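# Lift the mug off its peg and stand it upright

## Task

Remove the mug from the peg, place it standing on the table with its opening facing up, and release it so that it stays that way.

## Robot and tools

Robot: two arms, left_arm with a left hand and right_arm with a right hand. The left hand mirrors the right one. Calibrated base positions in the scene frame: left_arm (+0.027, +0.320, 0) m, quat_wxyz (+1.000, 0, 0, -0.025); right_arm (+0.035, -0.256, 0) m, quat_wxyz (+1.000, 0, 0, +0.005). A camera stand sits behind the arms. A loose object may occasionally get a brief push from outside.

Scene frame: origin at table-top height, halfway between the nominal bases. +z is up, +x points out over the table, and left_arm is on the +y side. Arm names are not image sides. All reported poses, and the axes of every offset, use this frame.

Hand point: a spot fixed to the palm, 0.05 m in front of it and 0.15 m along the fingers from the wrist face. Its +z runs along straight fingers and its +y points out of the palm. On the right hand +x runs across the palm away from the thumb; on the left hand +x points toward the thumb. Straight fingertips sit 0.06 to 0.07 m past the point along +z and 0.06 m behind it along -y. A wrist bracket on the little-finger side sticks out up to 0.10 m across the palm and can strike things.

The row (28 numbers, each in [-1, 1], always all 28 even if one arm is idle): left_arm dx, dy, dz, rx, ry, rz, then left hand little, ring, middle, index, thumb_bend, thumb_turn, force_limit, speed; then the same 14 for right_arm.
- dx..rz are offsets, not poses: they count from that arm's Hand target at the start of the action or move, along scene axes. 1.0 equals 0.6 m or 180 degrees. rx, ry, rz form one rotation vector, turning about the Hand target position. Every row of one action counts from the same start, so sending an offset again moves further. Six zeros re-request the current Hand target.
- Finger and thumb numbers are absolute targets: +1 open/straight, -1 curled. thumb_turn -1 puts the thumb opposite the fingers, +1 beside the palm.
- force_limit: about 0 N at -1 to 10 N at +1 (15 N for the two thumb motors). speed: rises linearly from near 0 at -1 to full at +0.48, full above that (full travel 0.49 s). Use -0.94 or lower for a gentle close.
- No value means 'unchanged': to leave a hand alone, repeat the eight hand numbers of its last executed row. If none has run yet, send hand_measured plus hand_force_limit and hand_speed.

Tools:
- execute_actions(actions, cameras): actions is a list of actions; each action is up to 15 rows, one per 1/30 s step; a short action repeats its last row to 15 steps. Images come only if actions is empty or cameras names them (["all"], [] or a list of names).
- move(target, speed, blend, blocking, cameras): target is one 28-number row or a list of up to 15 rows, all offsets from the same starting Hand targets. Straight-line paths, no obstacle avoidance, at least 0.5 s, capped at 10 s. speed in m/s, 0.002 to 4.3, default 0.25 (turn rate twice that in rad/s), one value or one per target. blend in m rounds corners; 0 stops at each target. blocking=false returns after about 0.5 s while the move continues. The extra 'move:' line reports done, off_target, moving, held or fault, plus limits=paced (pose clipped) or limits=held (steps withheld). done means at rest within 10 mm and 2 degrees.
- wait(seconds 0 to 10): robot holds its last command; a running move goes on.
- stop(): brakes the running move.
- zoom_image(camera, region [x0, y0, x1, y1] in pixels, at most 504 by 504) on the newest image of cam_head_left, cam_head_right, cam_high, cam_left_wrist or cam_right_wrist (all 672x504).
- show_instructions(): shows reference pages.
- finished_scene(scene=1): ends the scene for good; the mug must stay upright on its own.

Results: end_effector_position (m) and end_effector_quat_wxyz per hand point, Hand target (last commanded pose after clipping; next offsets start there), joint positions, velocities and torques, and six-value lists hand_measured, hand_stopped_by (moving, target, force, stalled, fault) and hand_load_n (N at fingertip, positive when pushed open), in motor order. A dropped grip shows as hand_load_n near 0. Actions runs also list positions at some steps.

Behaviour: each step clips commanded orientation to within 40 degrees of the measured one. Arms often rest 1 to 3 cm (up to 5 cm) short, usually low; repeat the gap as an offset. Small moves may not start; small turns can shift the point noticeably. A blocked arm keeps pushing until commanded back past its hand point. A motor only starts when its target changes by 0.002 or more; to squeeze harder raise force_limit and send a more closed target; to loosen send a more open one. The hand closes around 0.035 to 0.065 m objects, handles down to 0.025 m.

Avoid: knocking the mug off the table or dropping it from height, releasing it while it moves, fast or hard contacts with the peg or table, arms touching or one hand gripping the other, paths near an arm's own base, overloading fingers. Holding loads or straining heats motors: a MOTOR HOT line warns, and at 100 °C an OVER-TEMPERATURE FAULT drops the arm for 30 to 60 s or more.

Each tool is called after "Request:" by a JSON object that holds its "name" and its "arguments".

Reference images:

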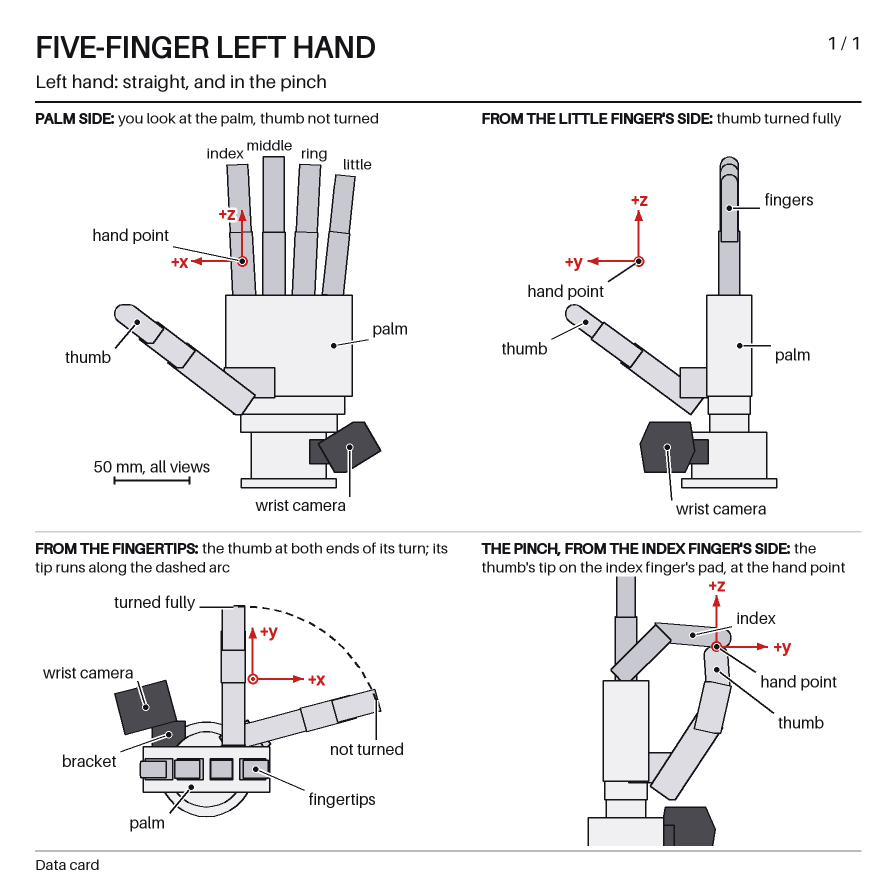

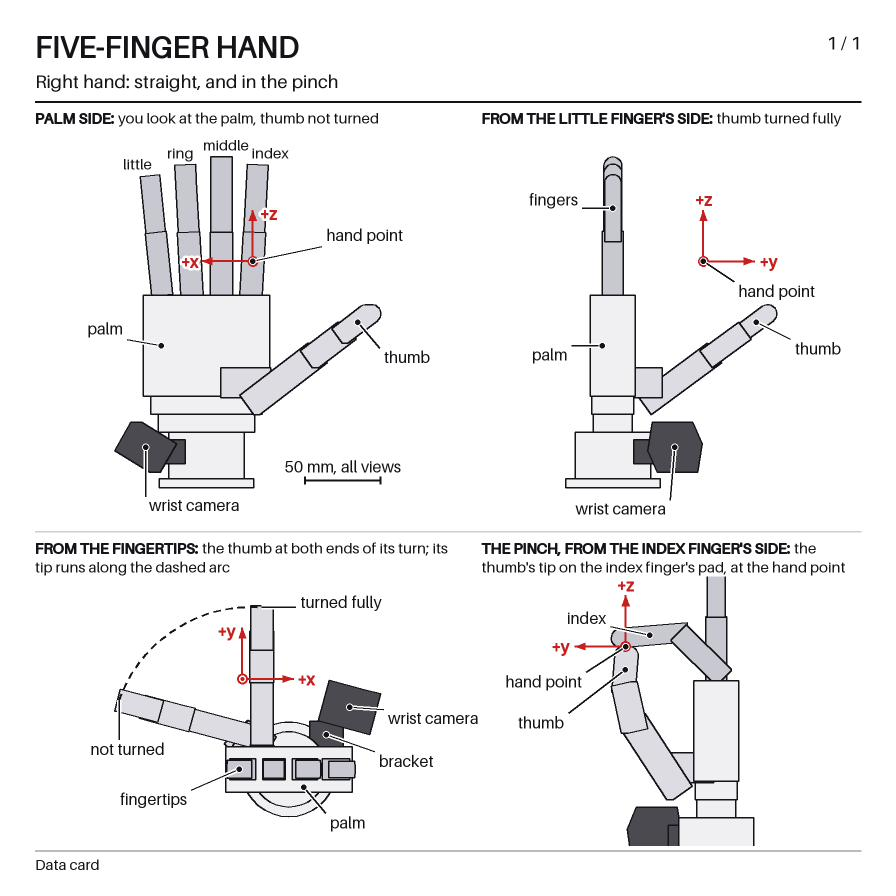

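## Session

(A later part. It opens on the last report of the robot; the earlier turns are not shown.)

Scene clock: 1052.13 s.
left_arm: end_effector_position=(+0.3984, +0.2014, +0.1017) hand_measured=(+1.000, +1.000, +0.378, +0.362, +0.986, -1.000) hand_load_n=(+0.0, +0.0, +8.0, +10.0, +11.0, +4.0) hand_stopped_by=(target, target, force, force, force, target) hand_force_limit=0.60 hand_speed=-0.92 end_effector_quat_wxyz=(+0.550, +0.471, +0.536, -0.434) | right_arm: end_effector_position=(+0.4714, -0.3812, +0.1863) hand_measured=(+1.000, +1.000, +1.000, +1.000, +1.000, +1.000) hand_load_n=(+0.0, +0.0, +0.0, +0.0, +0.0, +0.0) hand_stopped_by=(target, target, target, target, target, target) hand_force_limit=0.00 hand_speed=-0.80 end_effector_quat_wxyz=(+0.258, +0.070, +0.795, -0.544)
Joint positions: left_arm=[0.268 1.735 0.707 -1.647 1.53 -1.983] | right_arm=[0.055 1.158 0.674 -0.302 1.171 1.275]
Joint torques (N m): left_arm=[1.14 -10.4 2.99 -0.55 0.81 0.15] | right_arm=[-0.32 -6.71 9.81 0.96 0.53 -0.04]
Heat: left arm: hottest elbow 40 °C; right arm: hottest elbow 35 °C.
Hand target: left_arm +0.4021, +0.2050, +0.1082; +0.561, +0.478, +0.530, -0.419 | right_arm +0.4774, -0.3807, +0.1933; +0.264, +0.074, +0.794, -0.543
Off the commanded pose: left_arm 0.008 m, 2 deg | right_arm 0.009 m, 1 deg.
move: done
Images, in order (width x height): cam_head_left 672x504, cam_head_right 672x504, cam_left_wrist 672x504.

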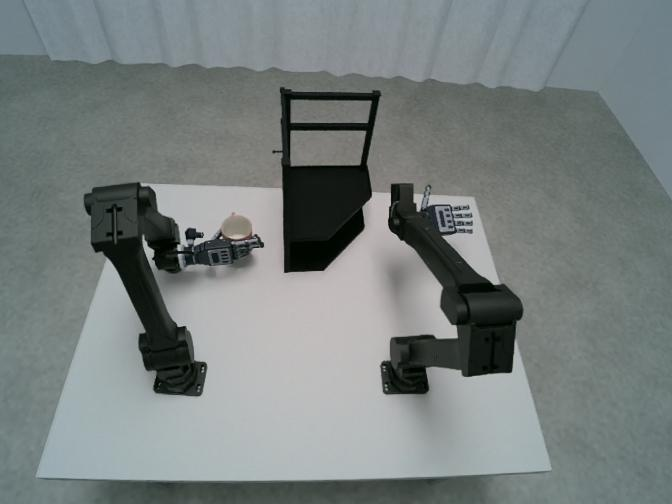

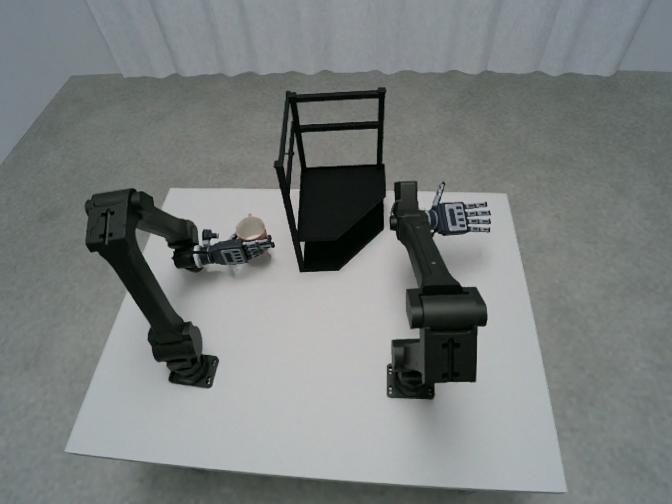

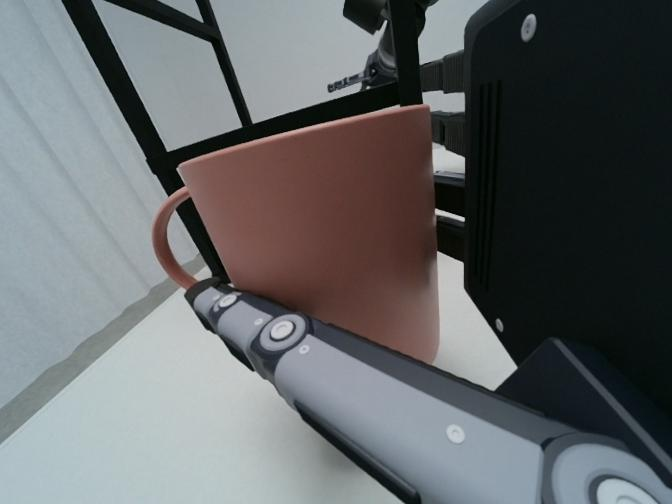

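Request:
{"name": "move", "arguments": {"target": [0,0,-0.065,0,0.01,0,1,1,-0.9,-0.9,-0.6,-1,0.6,-0.92,0,0,0,0,0,0,1,1,1,1,1,1,0,-0.8], "speed": 0.06, "cameras": ["cam_left_wrist","cam_head_right","cam_high"]}}

Request:
{"name": "zoom_image", "arguments": {"camera": "cam_head_right", "region": [150, 180, 310, 300]}}

Scene clock: 1059.23 s.
left_arm: end_effector_position=(+0.3987, +0.2014, +0.0721) hand_measured=(+1.000, +1.000, +0.378, +0.362, +0.986, -1.000) hand_load_n=(+0.0, +0.0, +8.0, +9.5, +11.5, +4.5) hand_stopped_by=(target, target, force, force, force, target) hand_force_limit=0.60 hand_speed=-0.92 end_effector_quat_wxyz=(+0.543, +0.467, +0.541, -0.441) | right_arm: end_effector_position=(+0.4714, -0.3812, +0.1863) hand_measured=(+1.000, +1.000, +1.000, +1.000, +1.000, +1.000) hand_load_n=(+0.0, +0.0, +0.0, -0.5, +0.0, +0.0) hand_stopped_by=(target, target, target, target, target, target) hand_force_limit=0.00 hand_speed=-0.80 end_effector_quat_wxyz=(+0.258, +0.070, +0.795, -0.544)
Joint positions: left_arm=[0.269 1.819 0.707 -1.559 1.524 -2.011] | right_arm=[0.055 1.158 0.674 -0.302 1.171 1.275]
Joint torques (N m): left_arm=[1.2 -8.47 2.28 0.21 0.89 0.15] | right_arm=[-0.21 -6.65 9.85 0.96 0.53 -0.03]
Heat: left arm: hottest elbow 38 °C; right arm: hottest elbow 35 °C.
Hand target: left_arm +0.4021, +0.2050, +0.0691; +0.553, +0.471, +0.539, -0.426 | right_arm +0.4774, -0.3807, +0.1933; +0.264, +0.074, +0.794, -0.543
Off the commanded pose: left_arm 0.006 m, 2 deg | right_arm 0.009 m, 1 deg.
move: done
Images, in order (width x height): cam_head_right 672x504, cam_high 672x504, cam_left_wrist 672x504.

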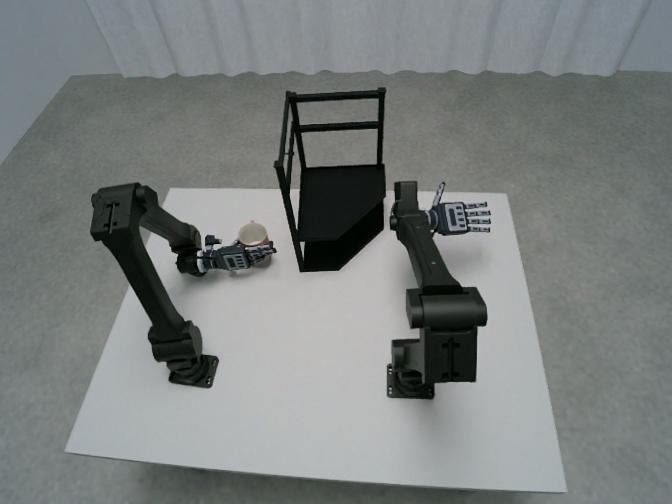

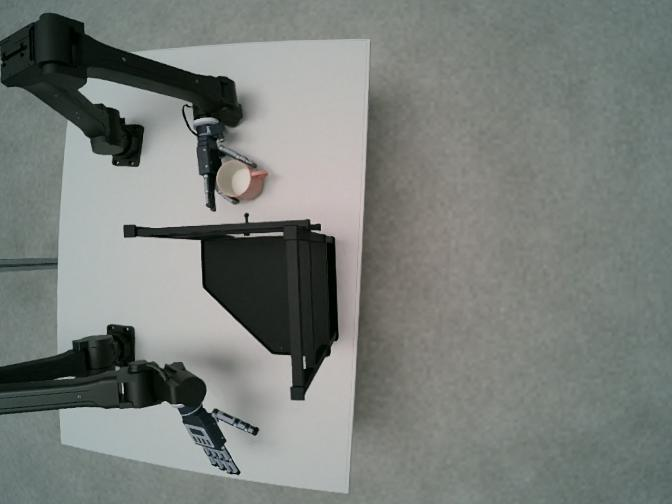

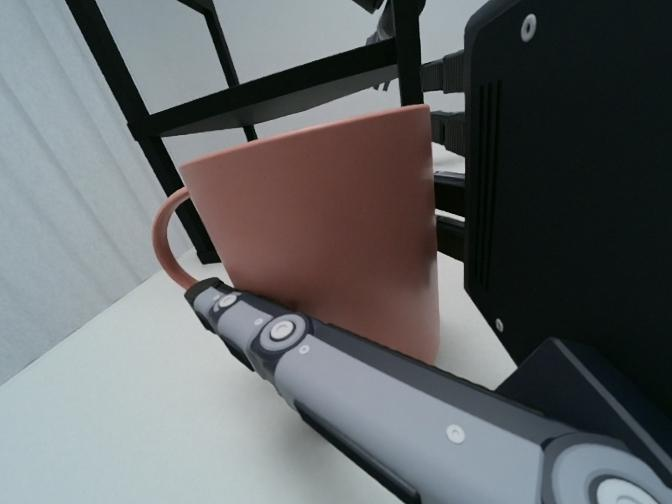

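Scaled by 3.150 from the camera's 672x504 image, which has a finer 960x720 frame.

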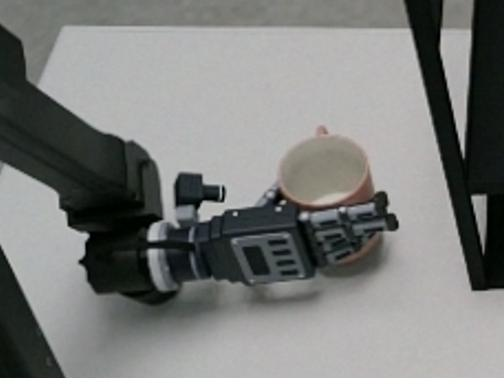

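Request:
{"name": "move", "arguments": {"target": [0,0,-0.03,0,0.005,0,1,1,-0.9,-0.9,-0.6,-1,0.6,-0.92,0,0,0,0,0,0,1,1,1,1,1,1,0,-0.8], "speed": 0.04, "cameras": ["cam_left_wrist","cam_head_right"]}}

Request:
{"name": "zoom_image", "arguments": {"camera": "cam_head_right", "region": [180, 190, 300, 290]}}

Scene clock: 1064.33 s.
left_arm: end_effector_position=(+0.3992, +0.2016, +0.0716) hand_measured=(+1.000, +1.000, +0.378, +0.362, +0.986, -1.000) hand_load_n=(+0.0, +0.0, +7.5, +9.5, +11.0, +4.0) hand_stopped_by=(target, target, force, force, force, target) hand_force_limit=0.60 hand_speed=-0.92 end_effector_quat_wxyz=(+0.545, +0.470, +0.539, -0.438) | right_arm: end_effector_position=(+0.4714, -0.3812, +0.1863) hand_measured=(+1.000, +1.000, +1.000, +1.000, +1.000, +1.000) hand_load_n=(+0.0, +0.0, +0.0, +0.0, +0.0, +0.0) hand_stopped_by=(target, target, target, target, target, target) hand_force_limit=0.00 hand_speed=-0.80 end_effector_quat_wxyz=(+0.258, +0.070, +0.795, -0.544)
Joint positions: left_arm=[0.269 1.819 0.707 -1.547 1.522 -2.014] | right_arm=[0.055 1.158 0.674 -0.302 1.171 1.275]
Joint torques (N m): left_arm=[1.32 -4.01 2.33 1.14 0.83 0.15] | right_arm=[-0.32 -6.53 9.81 0.98 0.52 -0.04]
Heat: left arm: hottest elbow 37 °C; right arm: hottest elbow 35 °C.
Hand target: left_arm +0.4021, +0.2051, +0.0511; +0.549, +0.468, +0.544, -0.430 | right_arm +0.4774, -0.3807, +0.1933; +0.264, +0.074, +0.794, -0.543
Off the commanded pose: left_arm 0.021 m, 1 deg | right_arm 0.009 m, 1 deg.
move: off_target (left_arm)
Images, in order (width x height): cam_head_right 672x504, cam_left_wrist 672x504.

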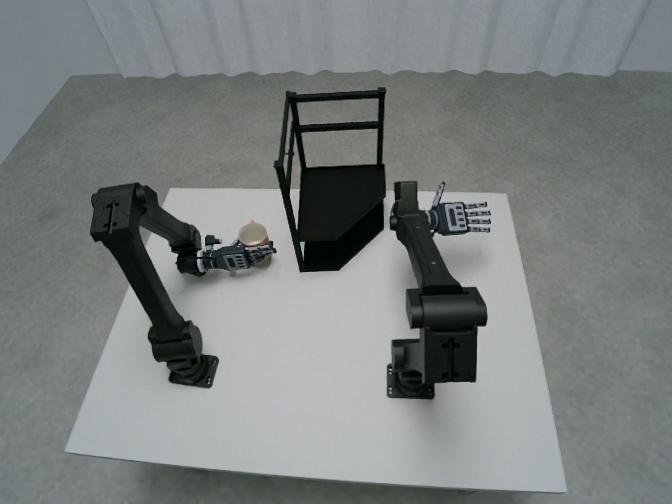

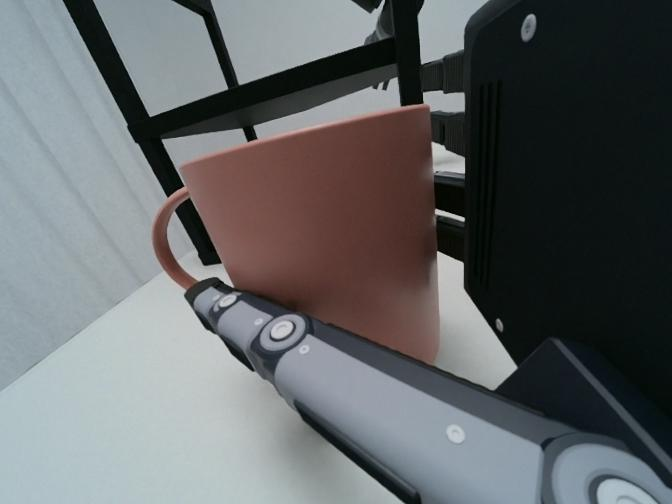

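Scaled by 4.200 from the camera's 672x504 image, which has a finer 960x720 frame.

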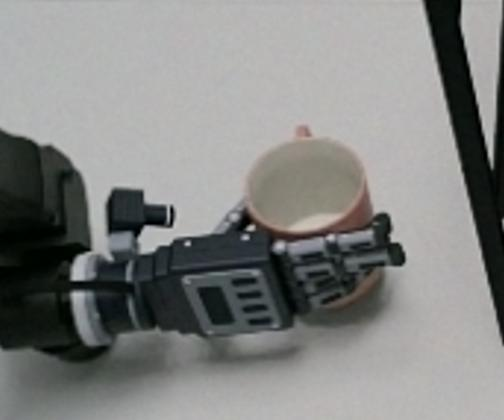

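Request:
{"name": "zoom_image", "arguments": {"camera": "cam_left_wrist", "region": [330, 240, 520, 400]}}

Scaled by 2.653 from the camera's 672x504 image, which has a finer 960x720 frame.

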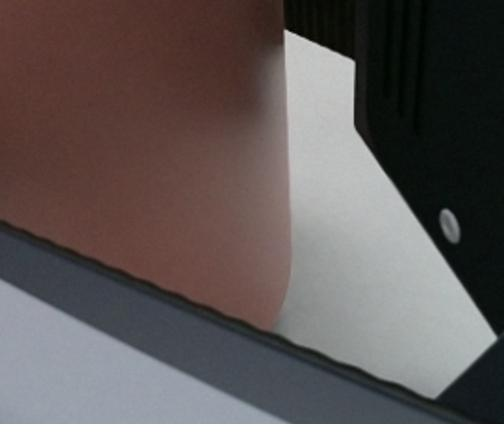

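Request:
{"name": "move", "arguments": {"target": [0,0,-0.012,0,0,0,1,1,-0.9,-0.9,-0.6,-1,0.6,-0.92,0,0,0,0,0,0,1,1,1,1,1,1,0,-0.8], "speed": 0.03, "cameras": ["cam_head_right","cam_head_left"]}}

Request:
{"name": "zoom_image", "arguments": {"camera": "cam_head_left", "region": [160, 190, 280, 290]}}

Scene clock: 1088.97 s.
left_arm: end_effector_position=(+0.3989, +0.2015, +0.0711) hand_measured=(+1.000, +1.000, +0.378, +0.362, +0.986, -1.000) hand_load_n=(+0.0, +0.0, +7.5, +9.5, +11.0, +4.0) hand_stopped_by=(target, target, force, force, force, target) hand_force_limit=0.60 hand_speed=-0.92 end_effector_quat_wxyz=(+0.544, +0.470, +0.539, -0.439) | right_arm: end_effector_position=(+0.4714, -0.3812, +0.1863) hand_measured=(+1.000, +1.000, +1.000, +1.000, +1.000, +1.000) hand_load_n=(+0.0, +0.0, +0.0, +0.0, +0.0, +0.0) hand_stopped_by=(target, target, target, target, target, target) hand_force_limit=0.00 hand_speed=-0.80 end_effector_quat_wxyz=(+0.258, +0.070, +0.795, -0.544)
Joint positions: left_arm=[0.269 1.819 0.707 -1.546 1.52 -2.015] | right_arm=[0.055 1.158 0.674 -0.302 1.171 1.275]
Joint torques (N m): left_arm=[1.49 -2.37 2.26 1.61 0.84 0.22] | right_arm=[-0.32 -6.65 9.8 0.96 0.53 -0.04]
Heat: left arm: hottest elbow 34 °C; right arm: hottest elbow 35 °C.
Hand target: left_arm +0.4021, +0.2050, +0.0439; +0.548, +0.468, +0.544, -0.430 | right_arm +0.4774, -0.3807, +0.1933; +0.264, +0.074, +0.794, -0.543
Off the commanded pose: left_arm 0.028 m, 1 deg | right_arm 0.009 m, 1 deg.
move: off_target (left_arm)
Images, in order (width x height): cam_head_left 672x504, cam_head_right 672x504.

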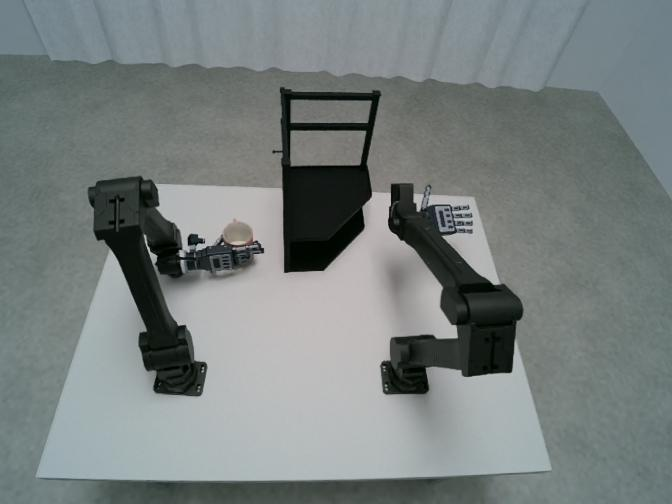

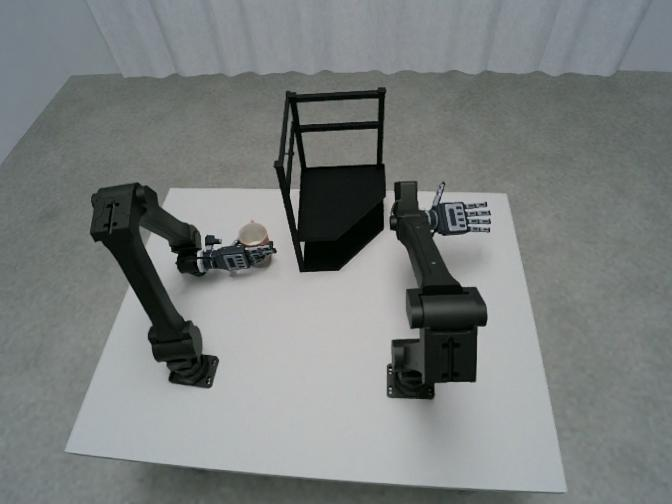

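Scaled by 4.200 from the camera's 672x504 image, which has a finer 960x720 frame.

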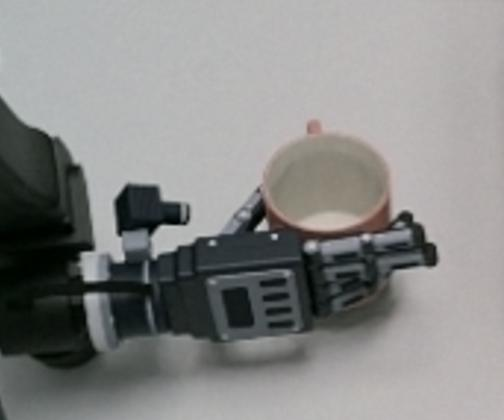

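Request:
{"name": "move", "arguments": {"target": [0,0,0.045,0,0,0,1,1,-0.9,-0.9,-0.6,-1,0.6,-0.92,0,0,0,0,0,0,1,1,1,1,1,1,0,-0.8], "speed": 0.05, "cameras": []}}

Scene clock: 1100.33 s.
left_arm: end_effector_position=(+0.3991, +0.2017, +0.0702) hand_measured=(+1.000, +1.000, +0.378, +0.362, +0.986, -1.000) hand_load_n=(+0.0, +0.0, +7.5, +10.0, +11.0, +4.5) hand_stopped_by=(target, target, force, force, force, target) hand_force_limit=0.60 hand_speed=-0.92 end_effector_quat_wxyz=(+0.538, +0.464, +0.545, -0.445) | right_arm: end_effector_position=(+0.4714, -0.3812, +0.1863) hand_measured=(+1.000, +1.000, +1.000, +1.000, +1.000, +1.000) hand_load_n=(+0.0, +0.0, +0.0, -0.5, +0.0, -0.5) hand_stopped_by=(target, target, target, target, target, target) hand_force_limit=0.00 hand_speed=-0.80 end_effector_quat_wxyz=(+0.258, +0.070, +0.795, -0.544)
Joint positions: left_arm=[0.269 1.811 0.707 -1.525 1.519 -2.068] | right_arm=[0.055 1.158 0.674 -0.302 1.171 1.275]
Joint torques (N m): left_arm=[1.26 -9.47 2.19 -0.08 1.02 0.14] | right_arm=[-0.5 -6.65 9.81 0.96 0.52 -0.03]
Heat: left arm: hottest elbow 33 °C; right arm: hottest elbow 35 °C.
Hand target: left_arm +0.4021, +0.2050, +0.0710; +0.548, +0.468, +0.544, -0.430 | right_arm +0.4774, -0.3807, +0.1933; +0.264, +0.074, +0.794, -0.543
Off the commanded pose: left_arm 0.004 m, 2 deg | right_arm 0.009 m, 1 deg.
move: done
No camera images: "cameras" was empty.

Request:
{"name": "move", "arguments": {"target": [0,0,0,0,0,0,1,1,1,1,1,-1,0.6,-0.9,0,0,0,0,0,0,1,1,1,1,1,1,0,-0.8], "speed": 0.05, "cameras": ["cam_left_wrist","cam_head_right","cam_high"]}}

Request:
{"name": "zoom_image", "arguments": {"camera": "cam_head_right", "region": [180, 190, 300, 290]}}

Scene clock: 1119.47 s.
left_arm: end_effector_position=(+0.4010, +0.2023, +0.0718) hand_measured=(+1.000, +1.000, +1.000, +1.000, +1.000, -1.000) hand_load_n=(+0.5, +0.0, +0.0, +0.0, +0.5, +0.0) hand_stopped_by=(target, target, target, target, target, target) hand_force_limit=0.60 hand_speed=-0.90 end_effector_quat_wxyz=(+0.544, +0.466, +0.542, -0.439) | right_arm: end_effector_position=(+0.4714, -0.3812, +0.1863) hand_measured=(+1.000, +1.000, +1.000, +1.000, +1.000, +1.000) hand_load_n=(+0.0, +0.0, +0.0, +0.0, +0.0, +0.0) hand_stopped_by=(target, target, target, target, target, target) hand_force_limit=0.00 hand_speed=-0.80 end_effector_quat_wxyz=(+0.258, +0.070, +0.795, -0.544)
Joint positions: left_arm=[0.269 1.81 0.707 -1.521 1.527 -2.057] | right_arm=[0.055 1.158 0.674 -0.302 1.171 1.275]
Joint torques (N m): left_arm=[1.26 -9.29 2.26 -0.44 0.69 0.11] | right_arm=[-0.32 -6.53 9.83 0.99 0.53 -0.04]
Heat: left arm: hottest elbow 32 °C; right arm: hottest elbow 35 °C.
Hand target: left_arm +0.4020, +0.2052, +0.0711; +0.549, +0.467, +0.541, -0.433 | right_arm +0.4774, -0.3807, +0.1933; +0.264, +0.074, +0.794, -0.543
Off the commanded pose: left_arm 0.003 m, 1 deg | right_arm 0.009 m, 1 deg.
move: done
Images, in order (width x height): cam_head_right 672x504, cam_high 672x504, cam_left_wrist 672x504.

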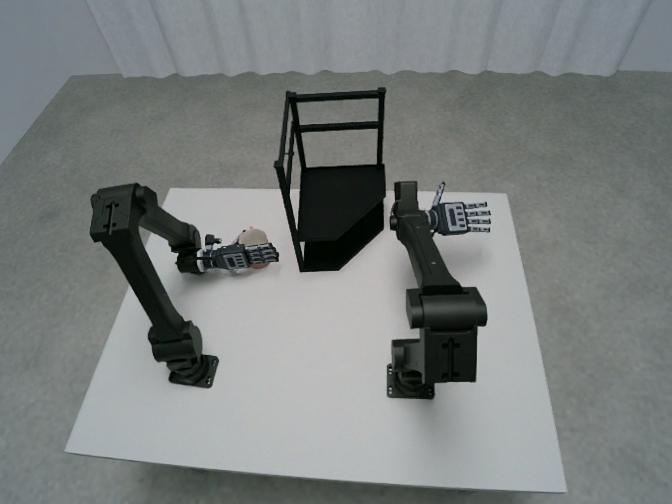

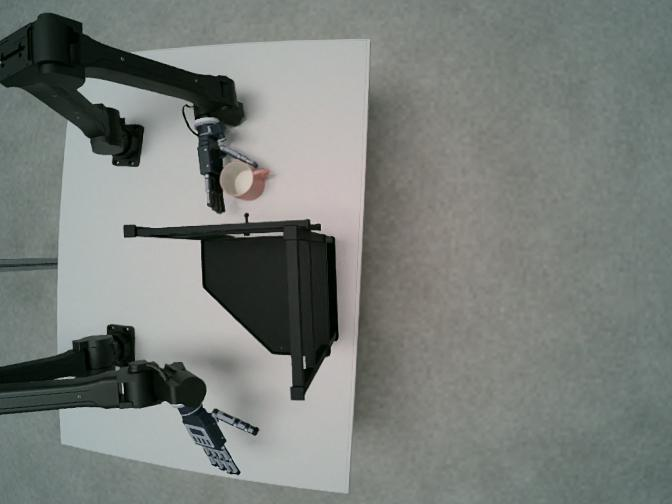

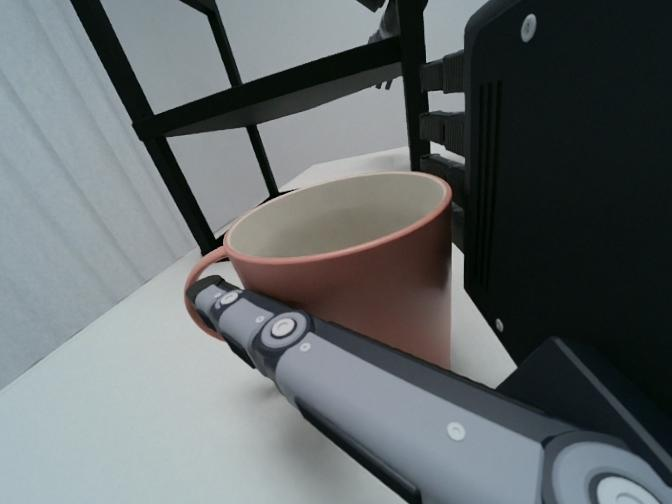

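Scaled by 4.200 from the camera's 672x504 image, which has a finer 960x720 frame.

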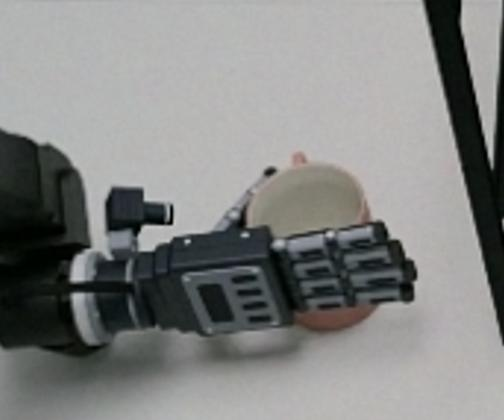

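Request:
{"name": "zoom_image", "arguments": {"camera": "cam_left_wrist", "region": [170, 150, 490, 390]}}

Request:
{"name": "zoom_image", "arguments": {"camera": "cam_high", "region": [180, 110, 300, 220]}}

Scaled by 1.575 from the camera's 672x504 image, which has a finer 960x720 frame.

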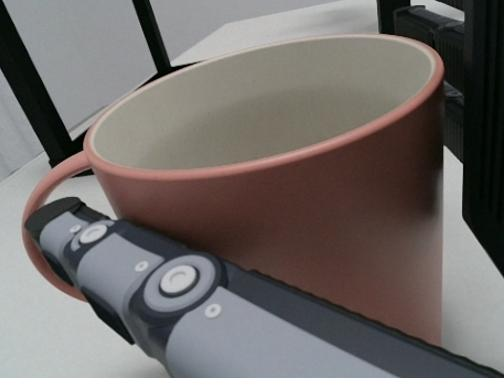

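Scaled by 4.200 from the camera's 672x504 image, which has a finer 960x720 frame.

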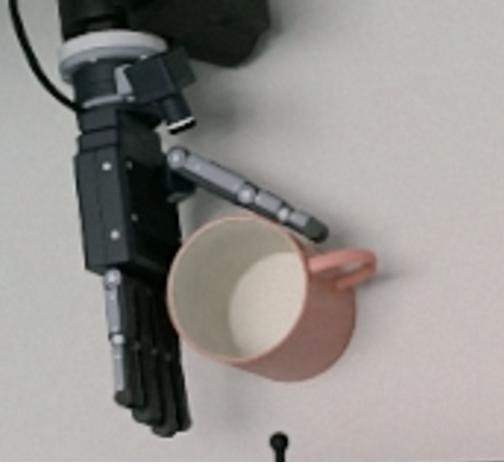

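Request:
{"name": "move", "arguments": {"target": [-0.02,0.075,0.005,0,0,0,1,1,1,1,1,-1,0.6,-0.9,0,0,0,0,0,0,1,1,1,1,1,1,0,-0.8], "speed": 0.06, "cameras": ["cam_left_wrist","cam_head_right","cam_high"]}}

Request:
{"name": "zoom_image", "arguments": {"camera": "cam_high", "region": [180, 110, 300, 220]}}

Scene clock: 1136.80 s.
left_arm: end_effector_position=(+0.3889, +0.2473, +0.0730) hand_measured=(+1.000, +1.000, +1.000, +1.000, +1.000, -1.000) hand_load_n=(+0.0, +0.0, +0.0, +0.0, +0.0, +0.0) hand_stopped_by=(target, target, target, target, target, target) hand_force_limit=0.60 hand_speed=-0.90 end_effector_quat_wxyz=(+0.543, +0.474, +0.554, -0.416) | right_arm: end_effector_position=(+0.4714, -0.3812, +0.1863) hand_measured=(+1.000, +1.000, +1.000, +1.000, +1.000, +1.000) hand_load_n=(+0.0, +0.0, +0.0, +0.0, +0.0, +0.0) hand_stopped_by=(target, target, target, target, target, target) hand_force_limit=0.00 hand_speed=-0.80 end_effector_quat_wxyz=(+0.258, +0.070, +0.795, -0.544)
Joint positions: left_arm=[0.425 1.815 0.707 -1.662 1.392 -1.883] | right_arm=[0.055 1.158 0.674 -0.302 1.171 1.275]
Joint torques (N m): left_arm=[1.03 -9 2.58 -1.66 0.4 0.1] | right_arm=[-0.26 -6.59 9.8 0.96 0.53 -0.04]
Heat: left arm: hottest elbow 31 °C; right arm: hottest elbow 35 °C.
Hand target: left_arm +0.3900, +0.2502, +0.0741; +0.550, +0.467, +0.541, -0.433 | right_arm +0.4774, -0.3807, +0.1933; +0.264, +0.074, +0.794, -0.543
Off the commanded pose: left_arm 0.003 m, 3 deg | right_arm 0.009 m, 1 deg.
joint sent to its limit (left arm) — joint 4 (wrist pitch), lower limit. The joint targets are off in orientation, not in position.
move: off_target (left_arm)
Images, in order (width x height): cam_head_right 672x504, cam_high 672x504, cam_left_wrist 672x504.

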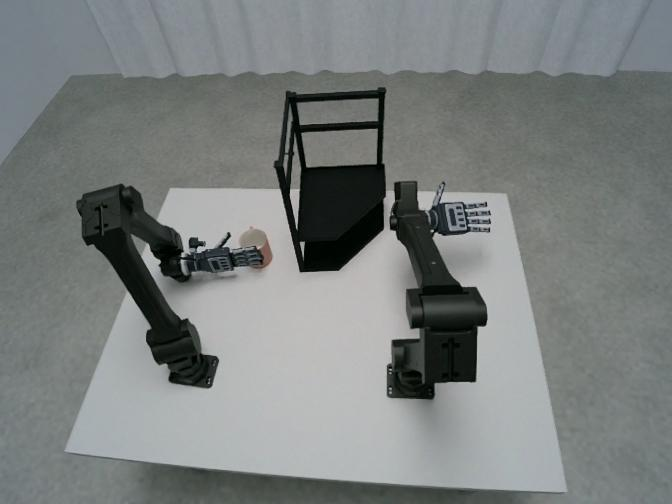

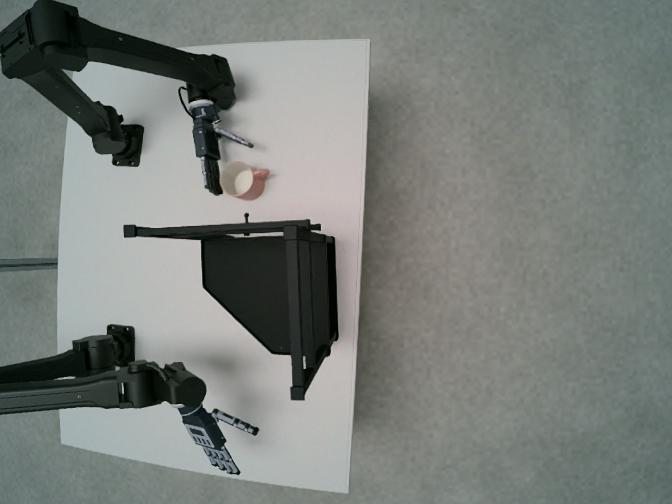

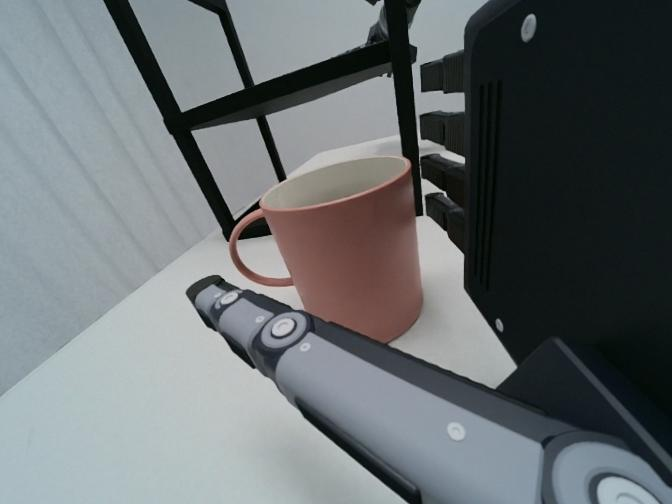

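Scaled by 4.200 from the camera's 672x504 image, which has a finer 960x720 frame.

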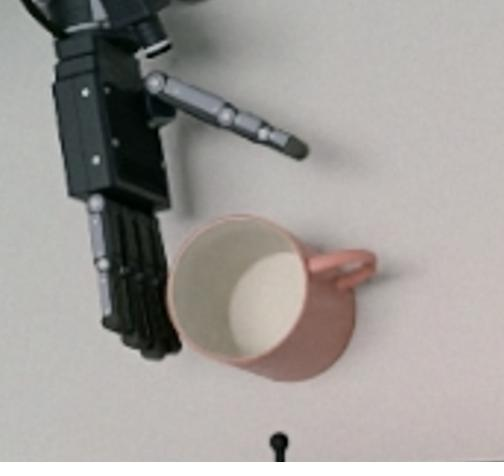

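Request:
{"name": "move", "arguments": {"target": [[-0.055,0.01,0.01,0,0,0,1,1,1,1,1,-1,0.6,-0.9,0,0,0,0,0,0,1,1,1,1,1,1,0,-0.8],[-0.08,0.15,0.06,0,0,0.07,1,1,1,1,1,-1,0.6,-0.9,0,0,0,0,0,0,1,1,1,1,1,1,0,-0.8]], "speed": 0.08, "blend": [0.01,0], "cameras": ["cam_head_left","cam_head_right","cam_high","cam_left_wrist"]}}

Scene clock: 1151.67 s.
left_arm: end_effector_position=(+0.3456, +0.3395, +0.1076) hand_measured=(+1.000, +1.000, +1.000, +1.000, +1.000, -1.000) hand_load_n=(+0.0, +0.0, +0.0, +0.0, +0.0, +0.0) hand_stopped_by=(target, target, target, target, target, target) hand_force_limit=0.60 hand_speed=-0.90 end_effector_quat_wxyz=(+0.577, +0.414, +0.630, -0.316) | right_arm: end_effector_position=(+0.4714, -0.3812, +0.1863) hand_measured=(+1.000, +1.000, +1.000, +1.000, +1.000, +1.000) hand_load_n=(+0.0, +0.0, +0.0, +0.0, +0.0, -0.5) hand_stopped_by=(target, target, target, target, target, target) hand_force_limit=0.00 hand_speed=-0.80 end_effector_quat_wxyz=(+0.258, +0.070, +0.795, -0.544)
Joint positions: left_arm=[0.785 1.553 0.585 -1.662 1.29 -1.983] | right_arm=[0.055 1.158 0.674 -0.302 1.171 1.275]
Joint torques (N m): left_arm=[1.26 -7.77 2.73 -1.62 0.53 -0.05] | right_arm=[-0.32 -6.53 9.81 0.96 0.52 -0.04]
Heat: left arm: hottest elbow 31 °C; right arm: hottest elbow 35 °C.
Hand target: left_arm +0.3419, +0.3400, +0.1101; +0.593, +0.405, +0.589, -0.370 | right_arm +0.4774, -0.3807, +0.1933; +0.264, +0.074, +0.794, -0.543
Off the commanded pose: left_arm 0.004 m, 8 deg | right_arm 0.009 m, 1 deg.
joint sent to its limit (left arm) — joint 4 (wrist pitch), lower limit. The joint targets are off in orientation, not in position.
move: off_target (left_arm)
Images, in order (width x height): cam_head_left 672x504, cam_head_right 672x504, cam_high 672x504, cam_left_wrist 672x504.

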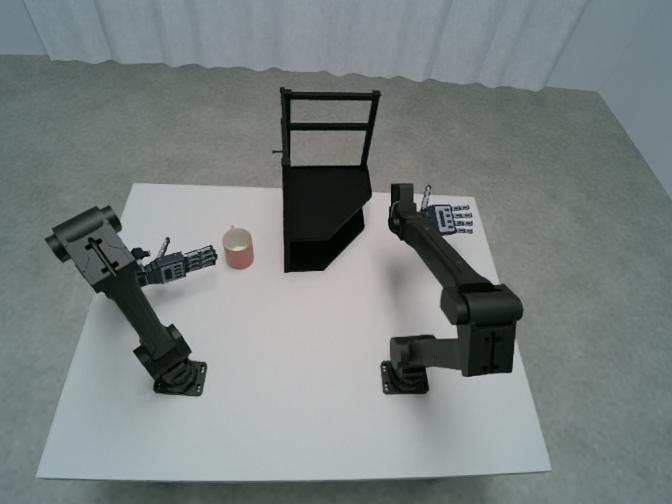

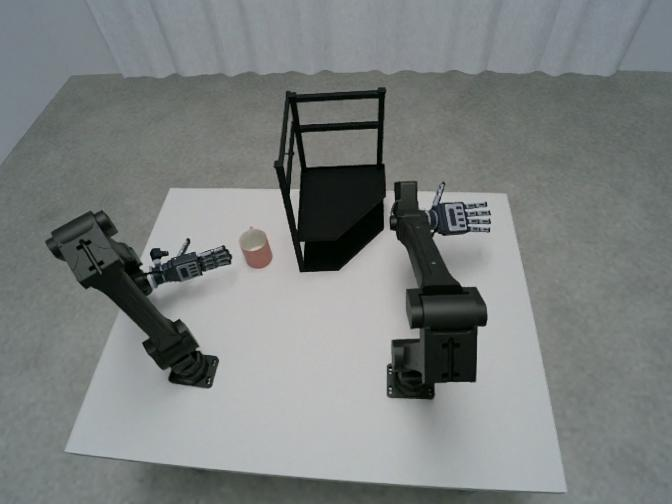

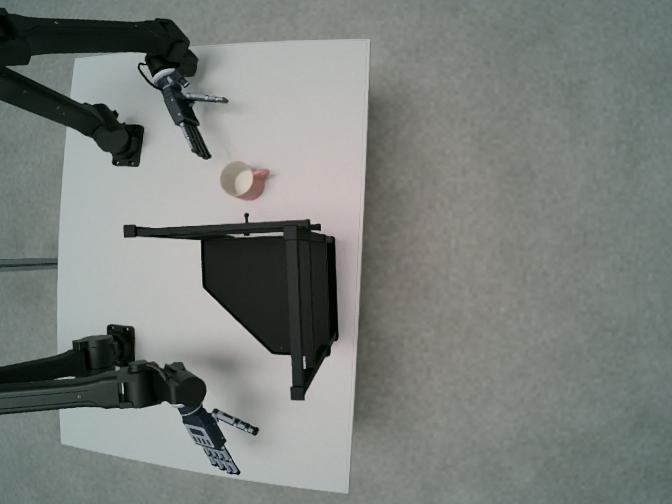

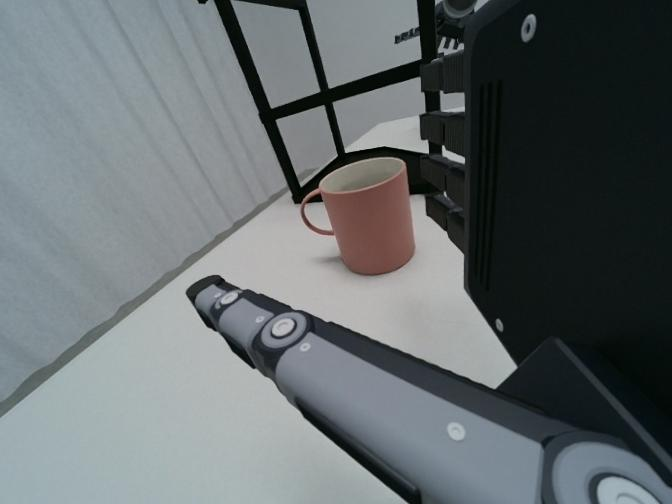

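The mug is standing upright on the table with its open end up, and both hands are clear of it.

Request:
{"name": "finished_scene", "arguments": {}}

The scene is finished: the task was done.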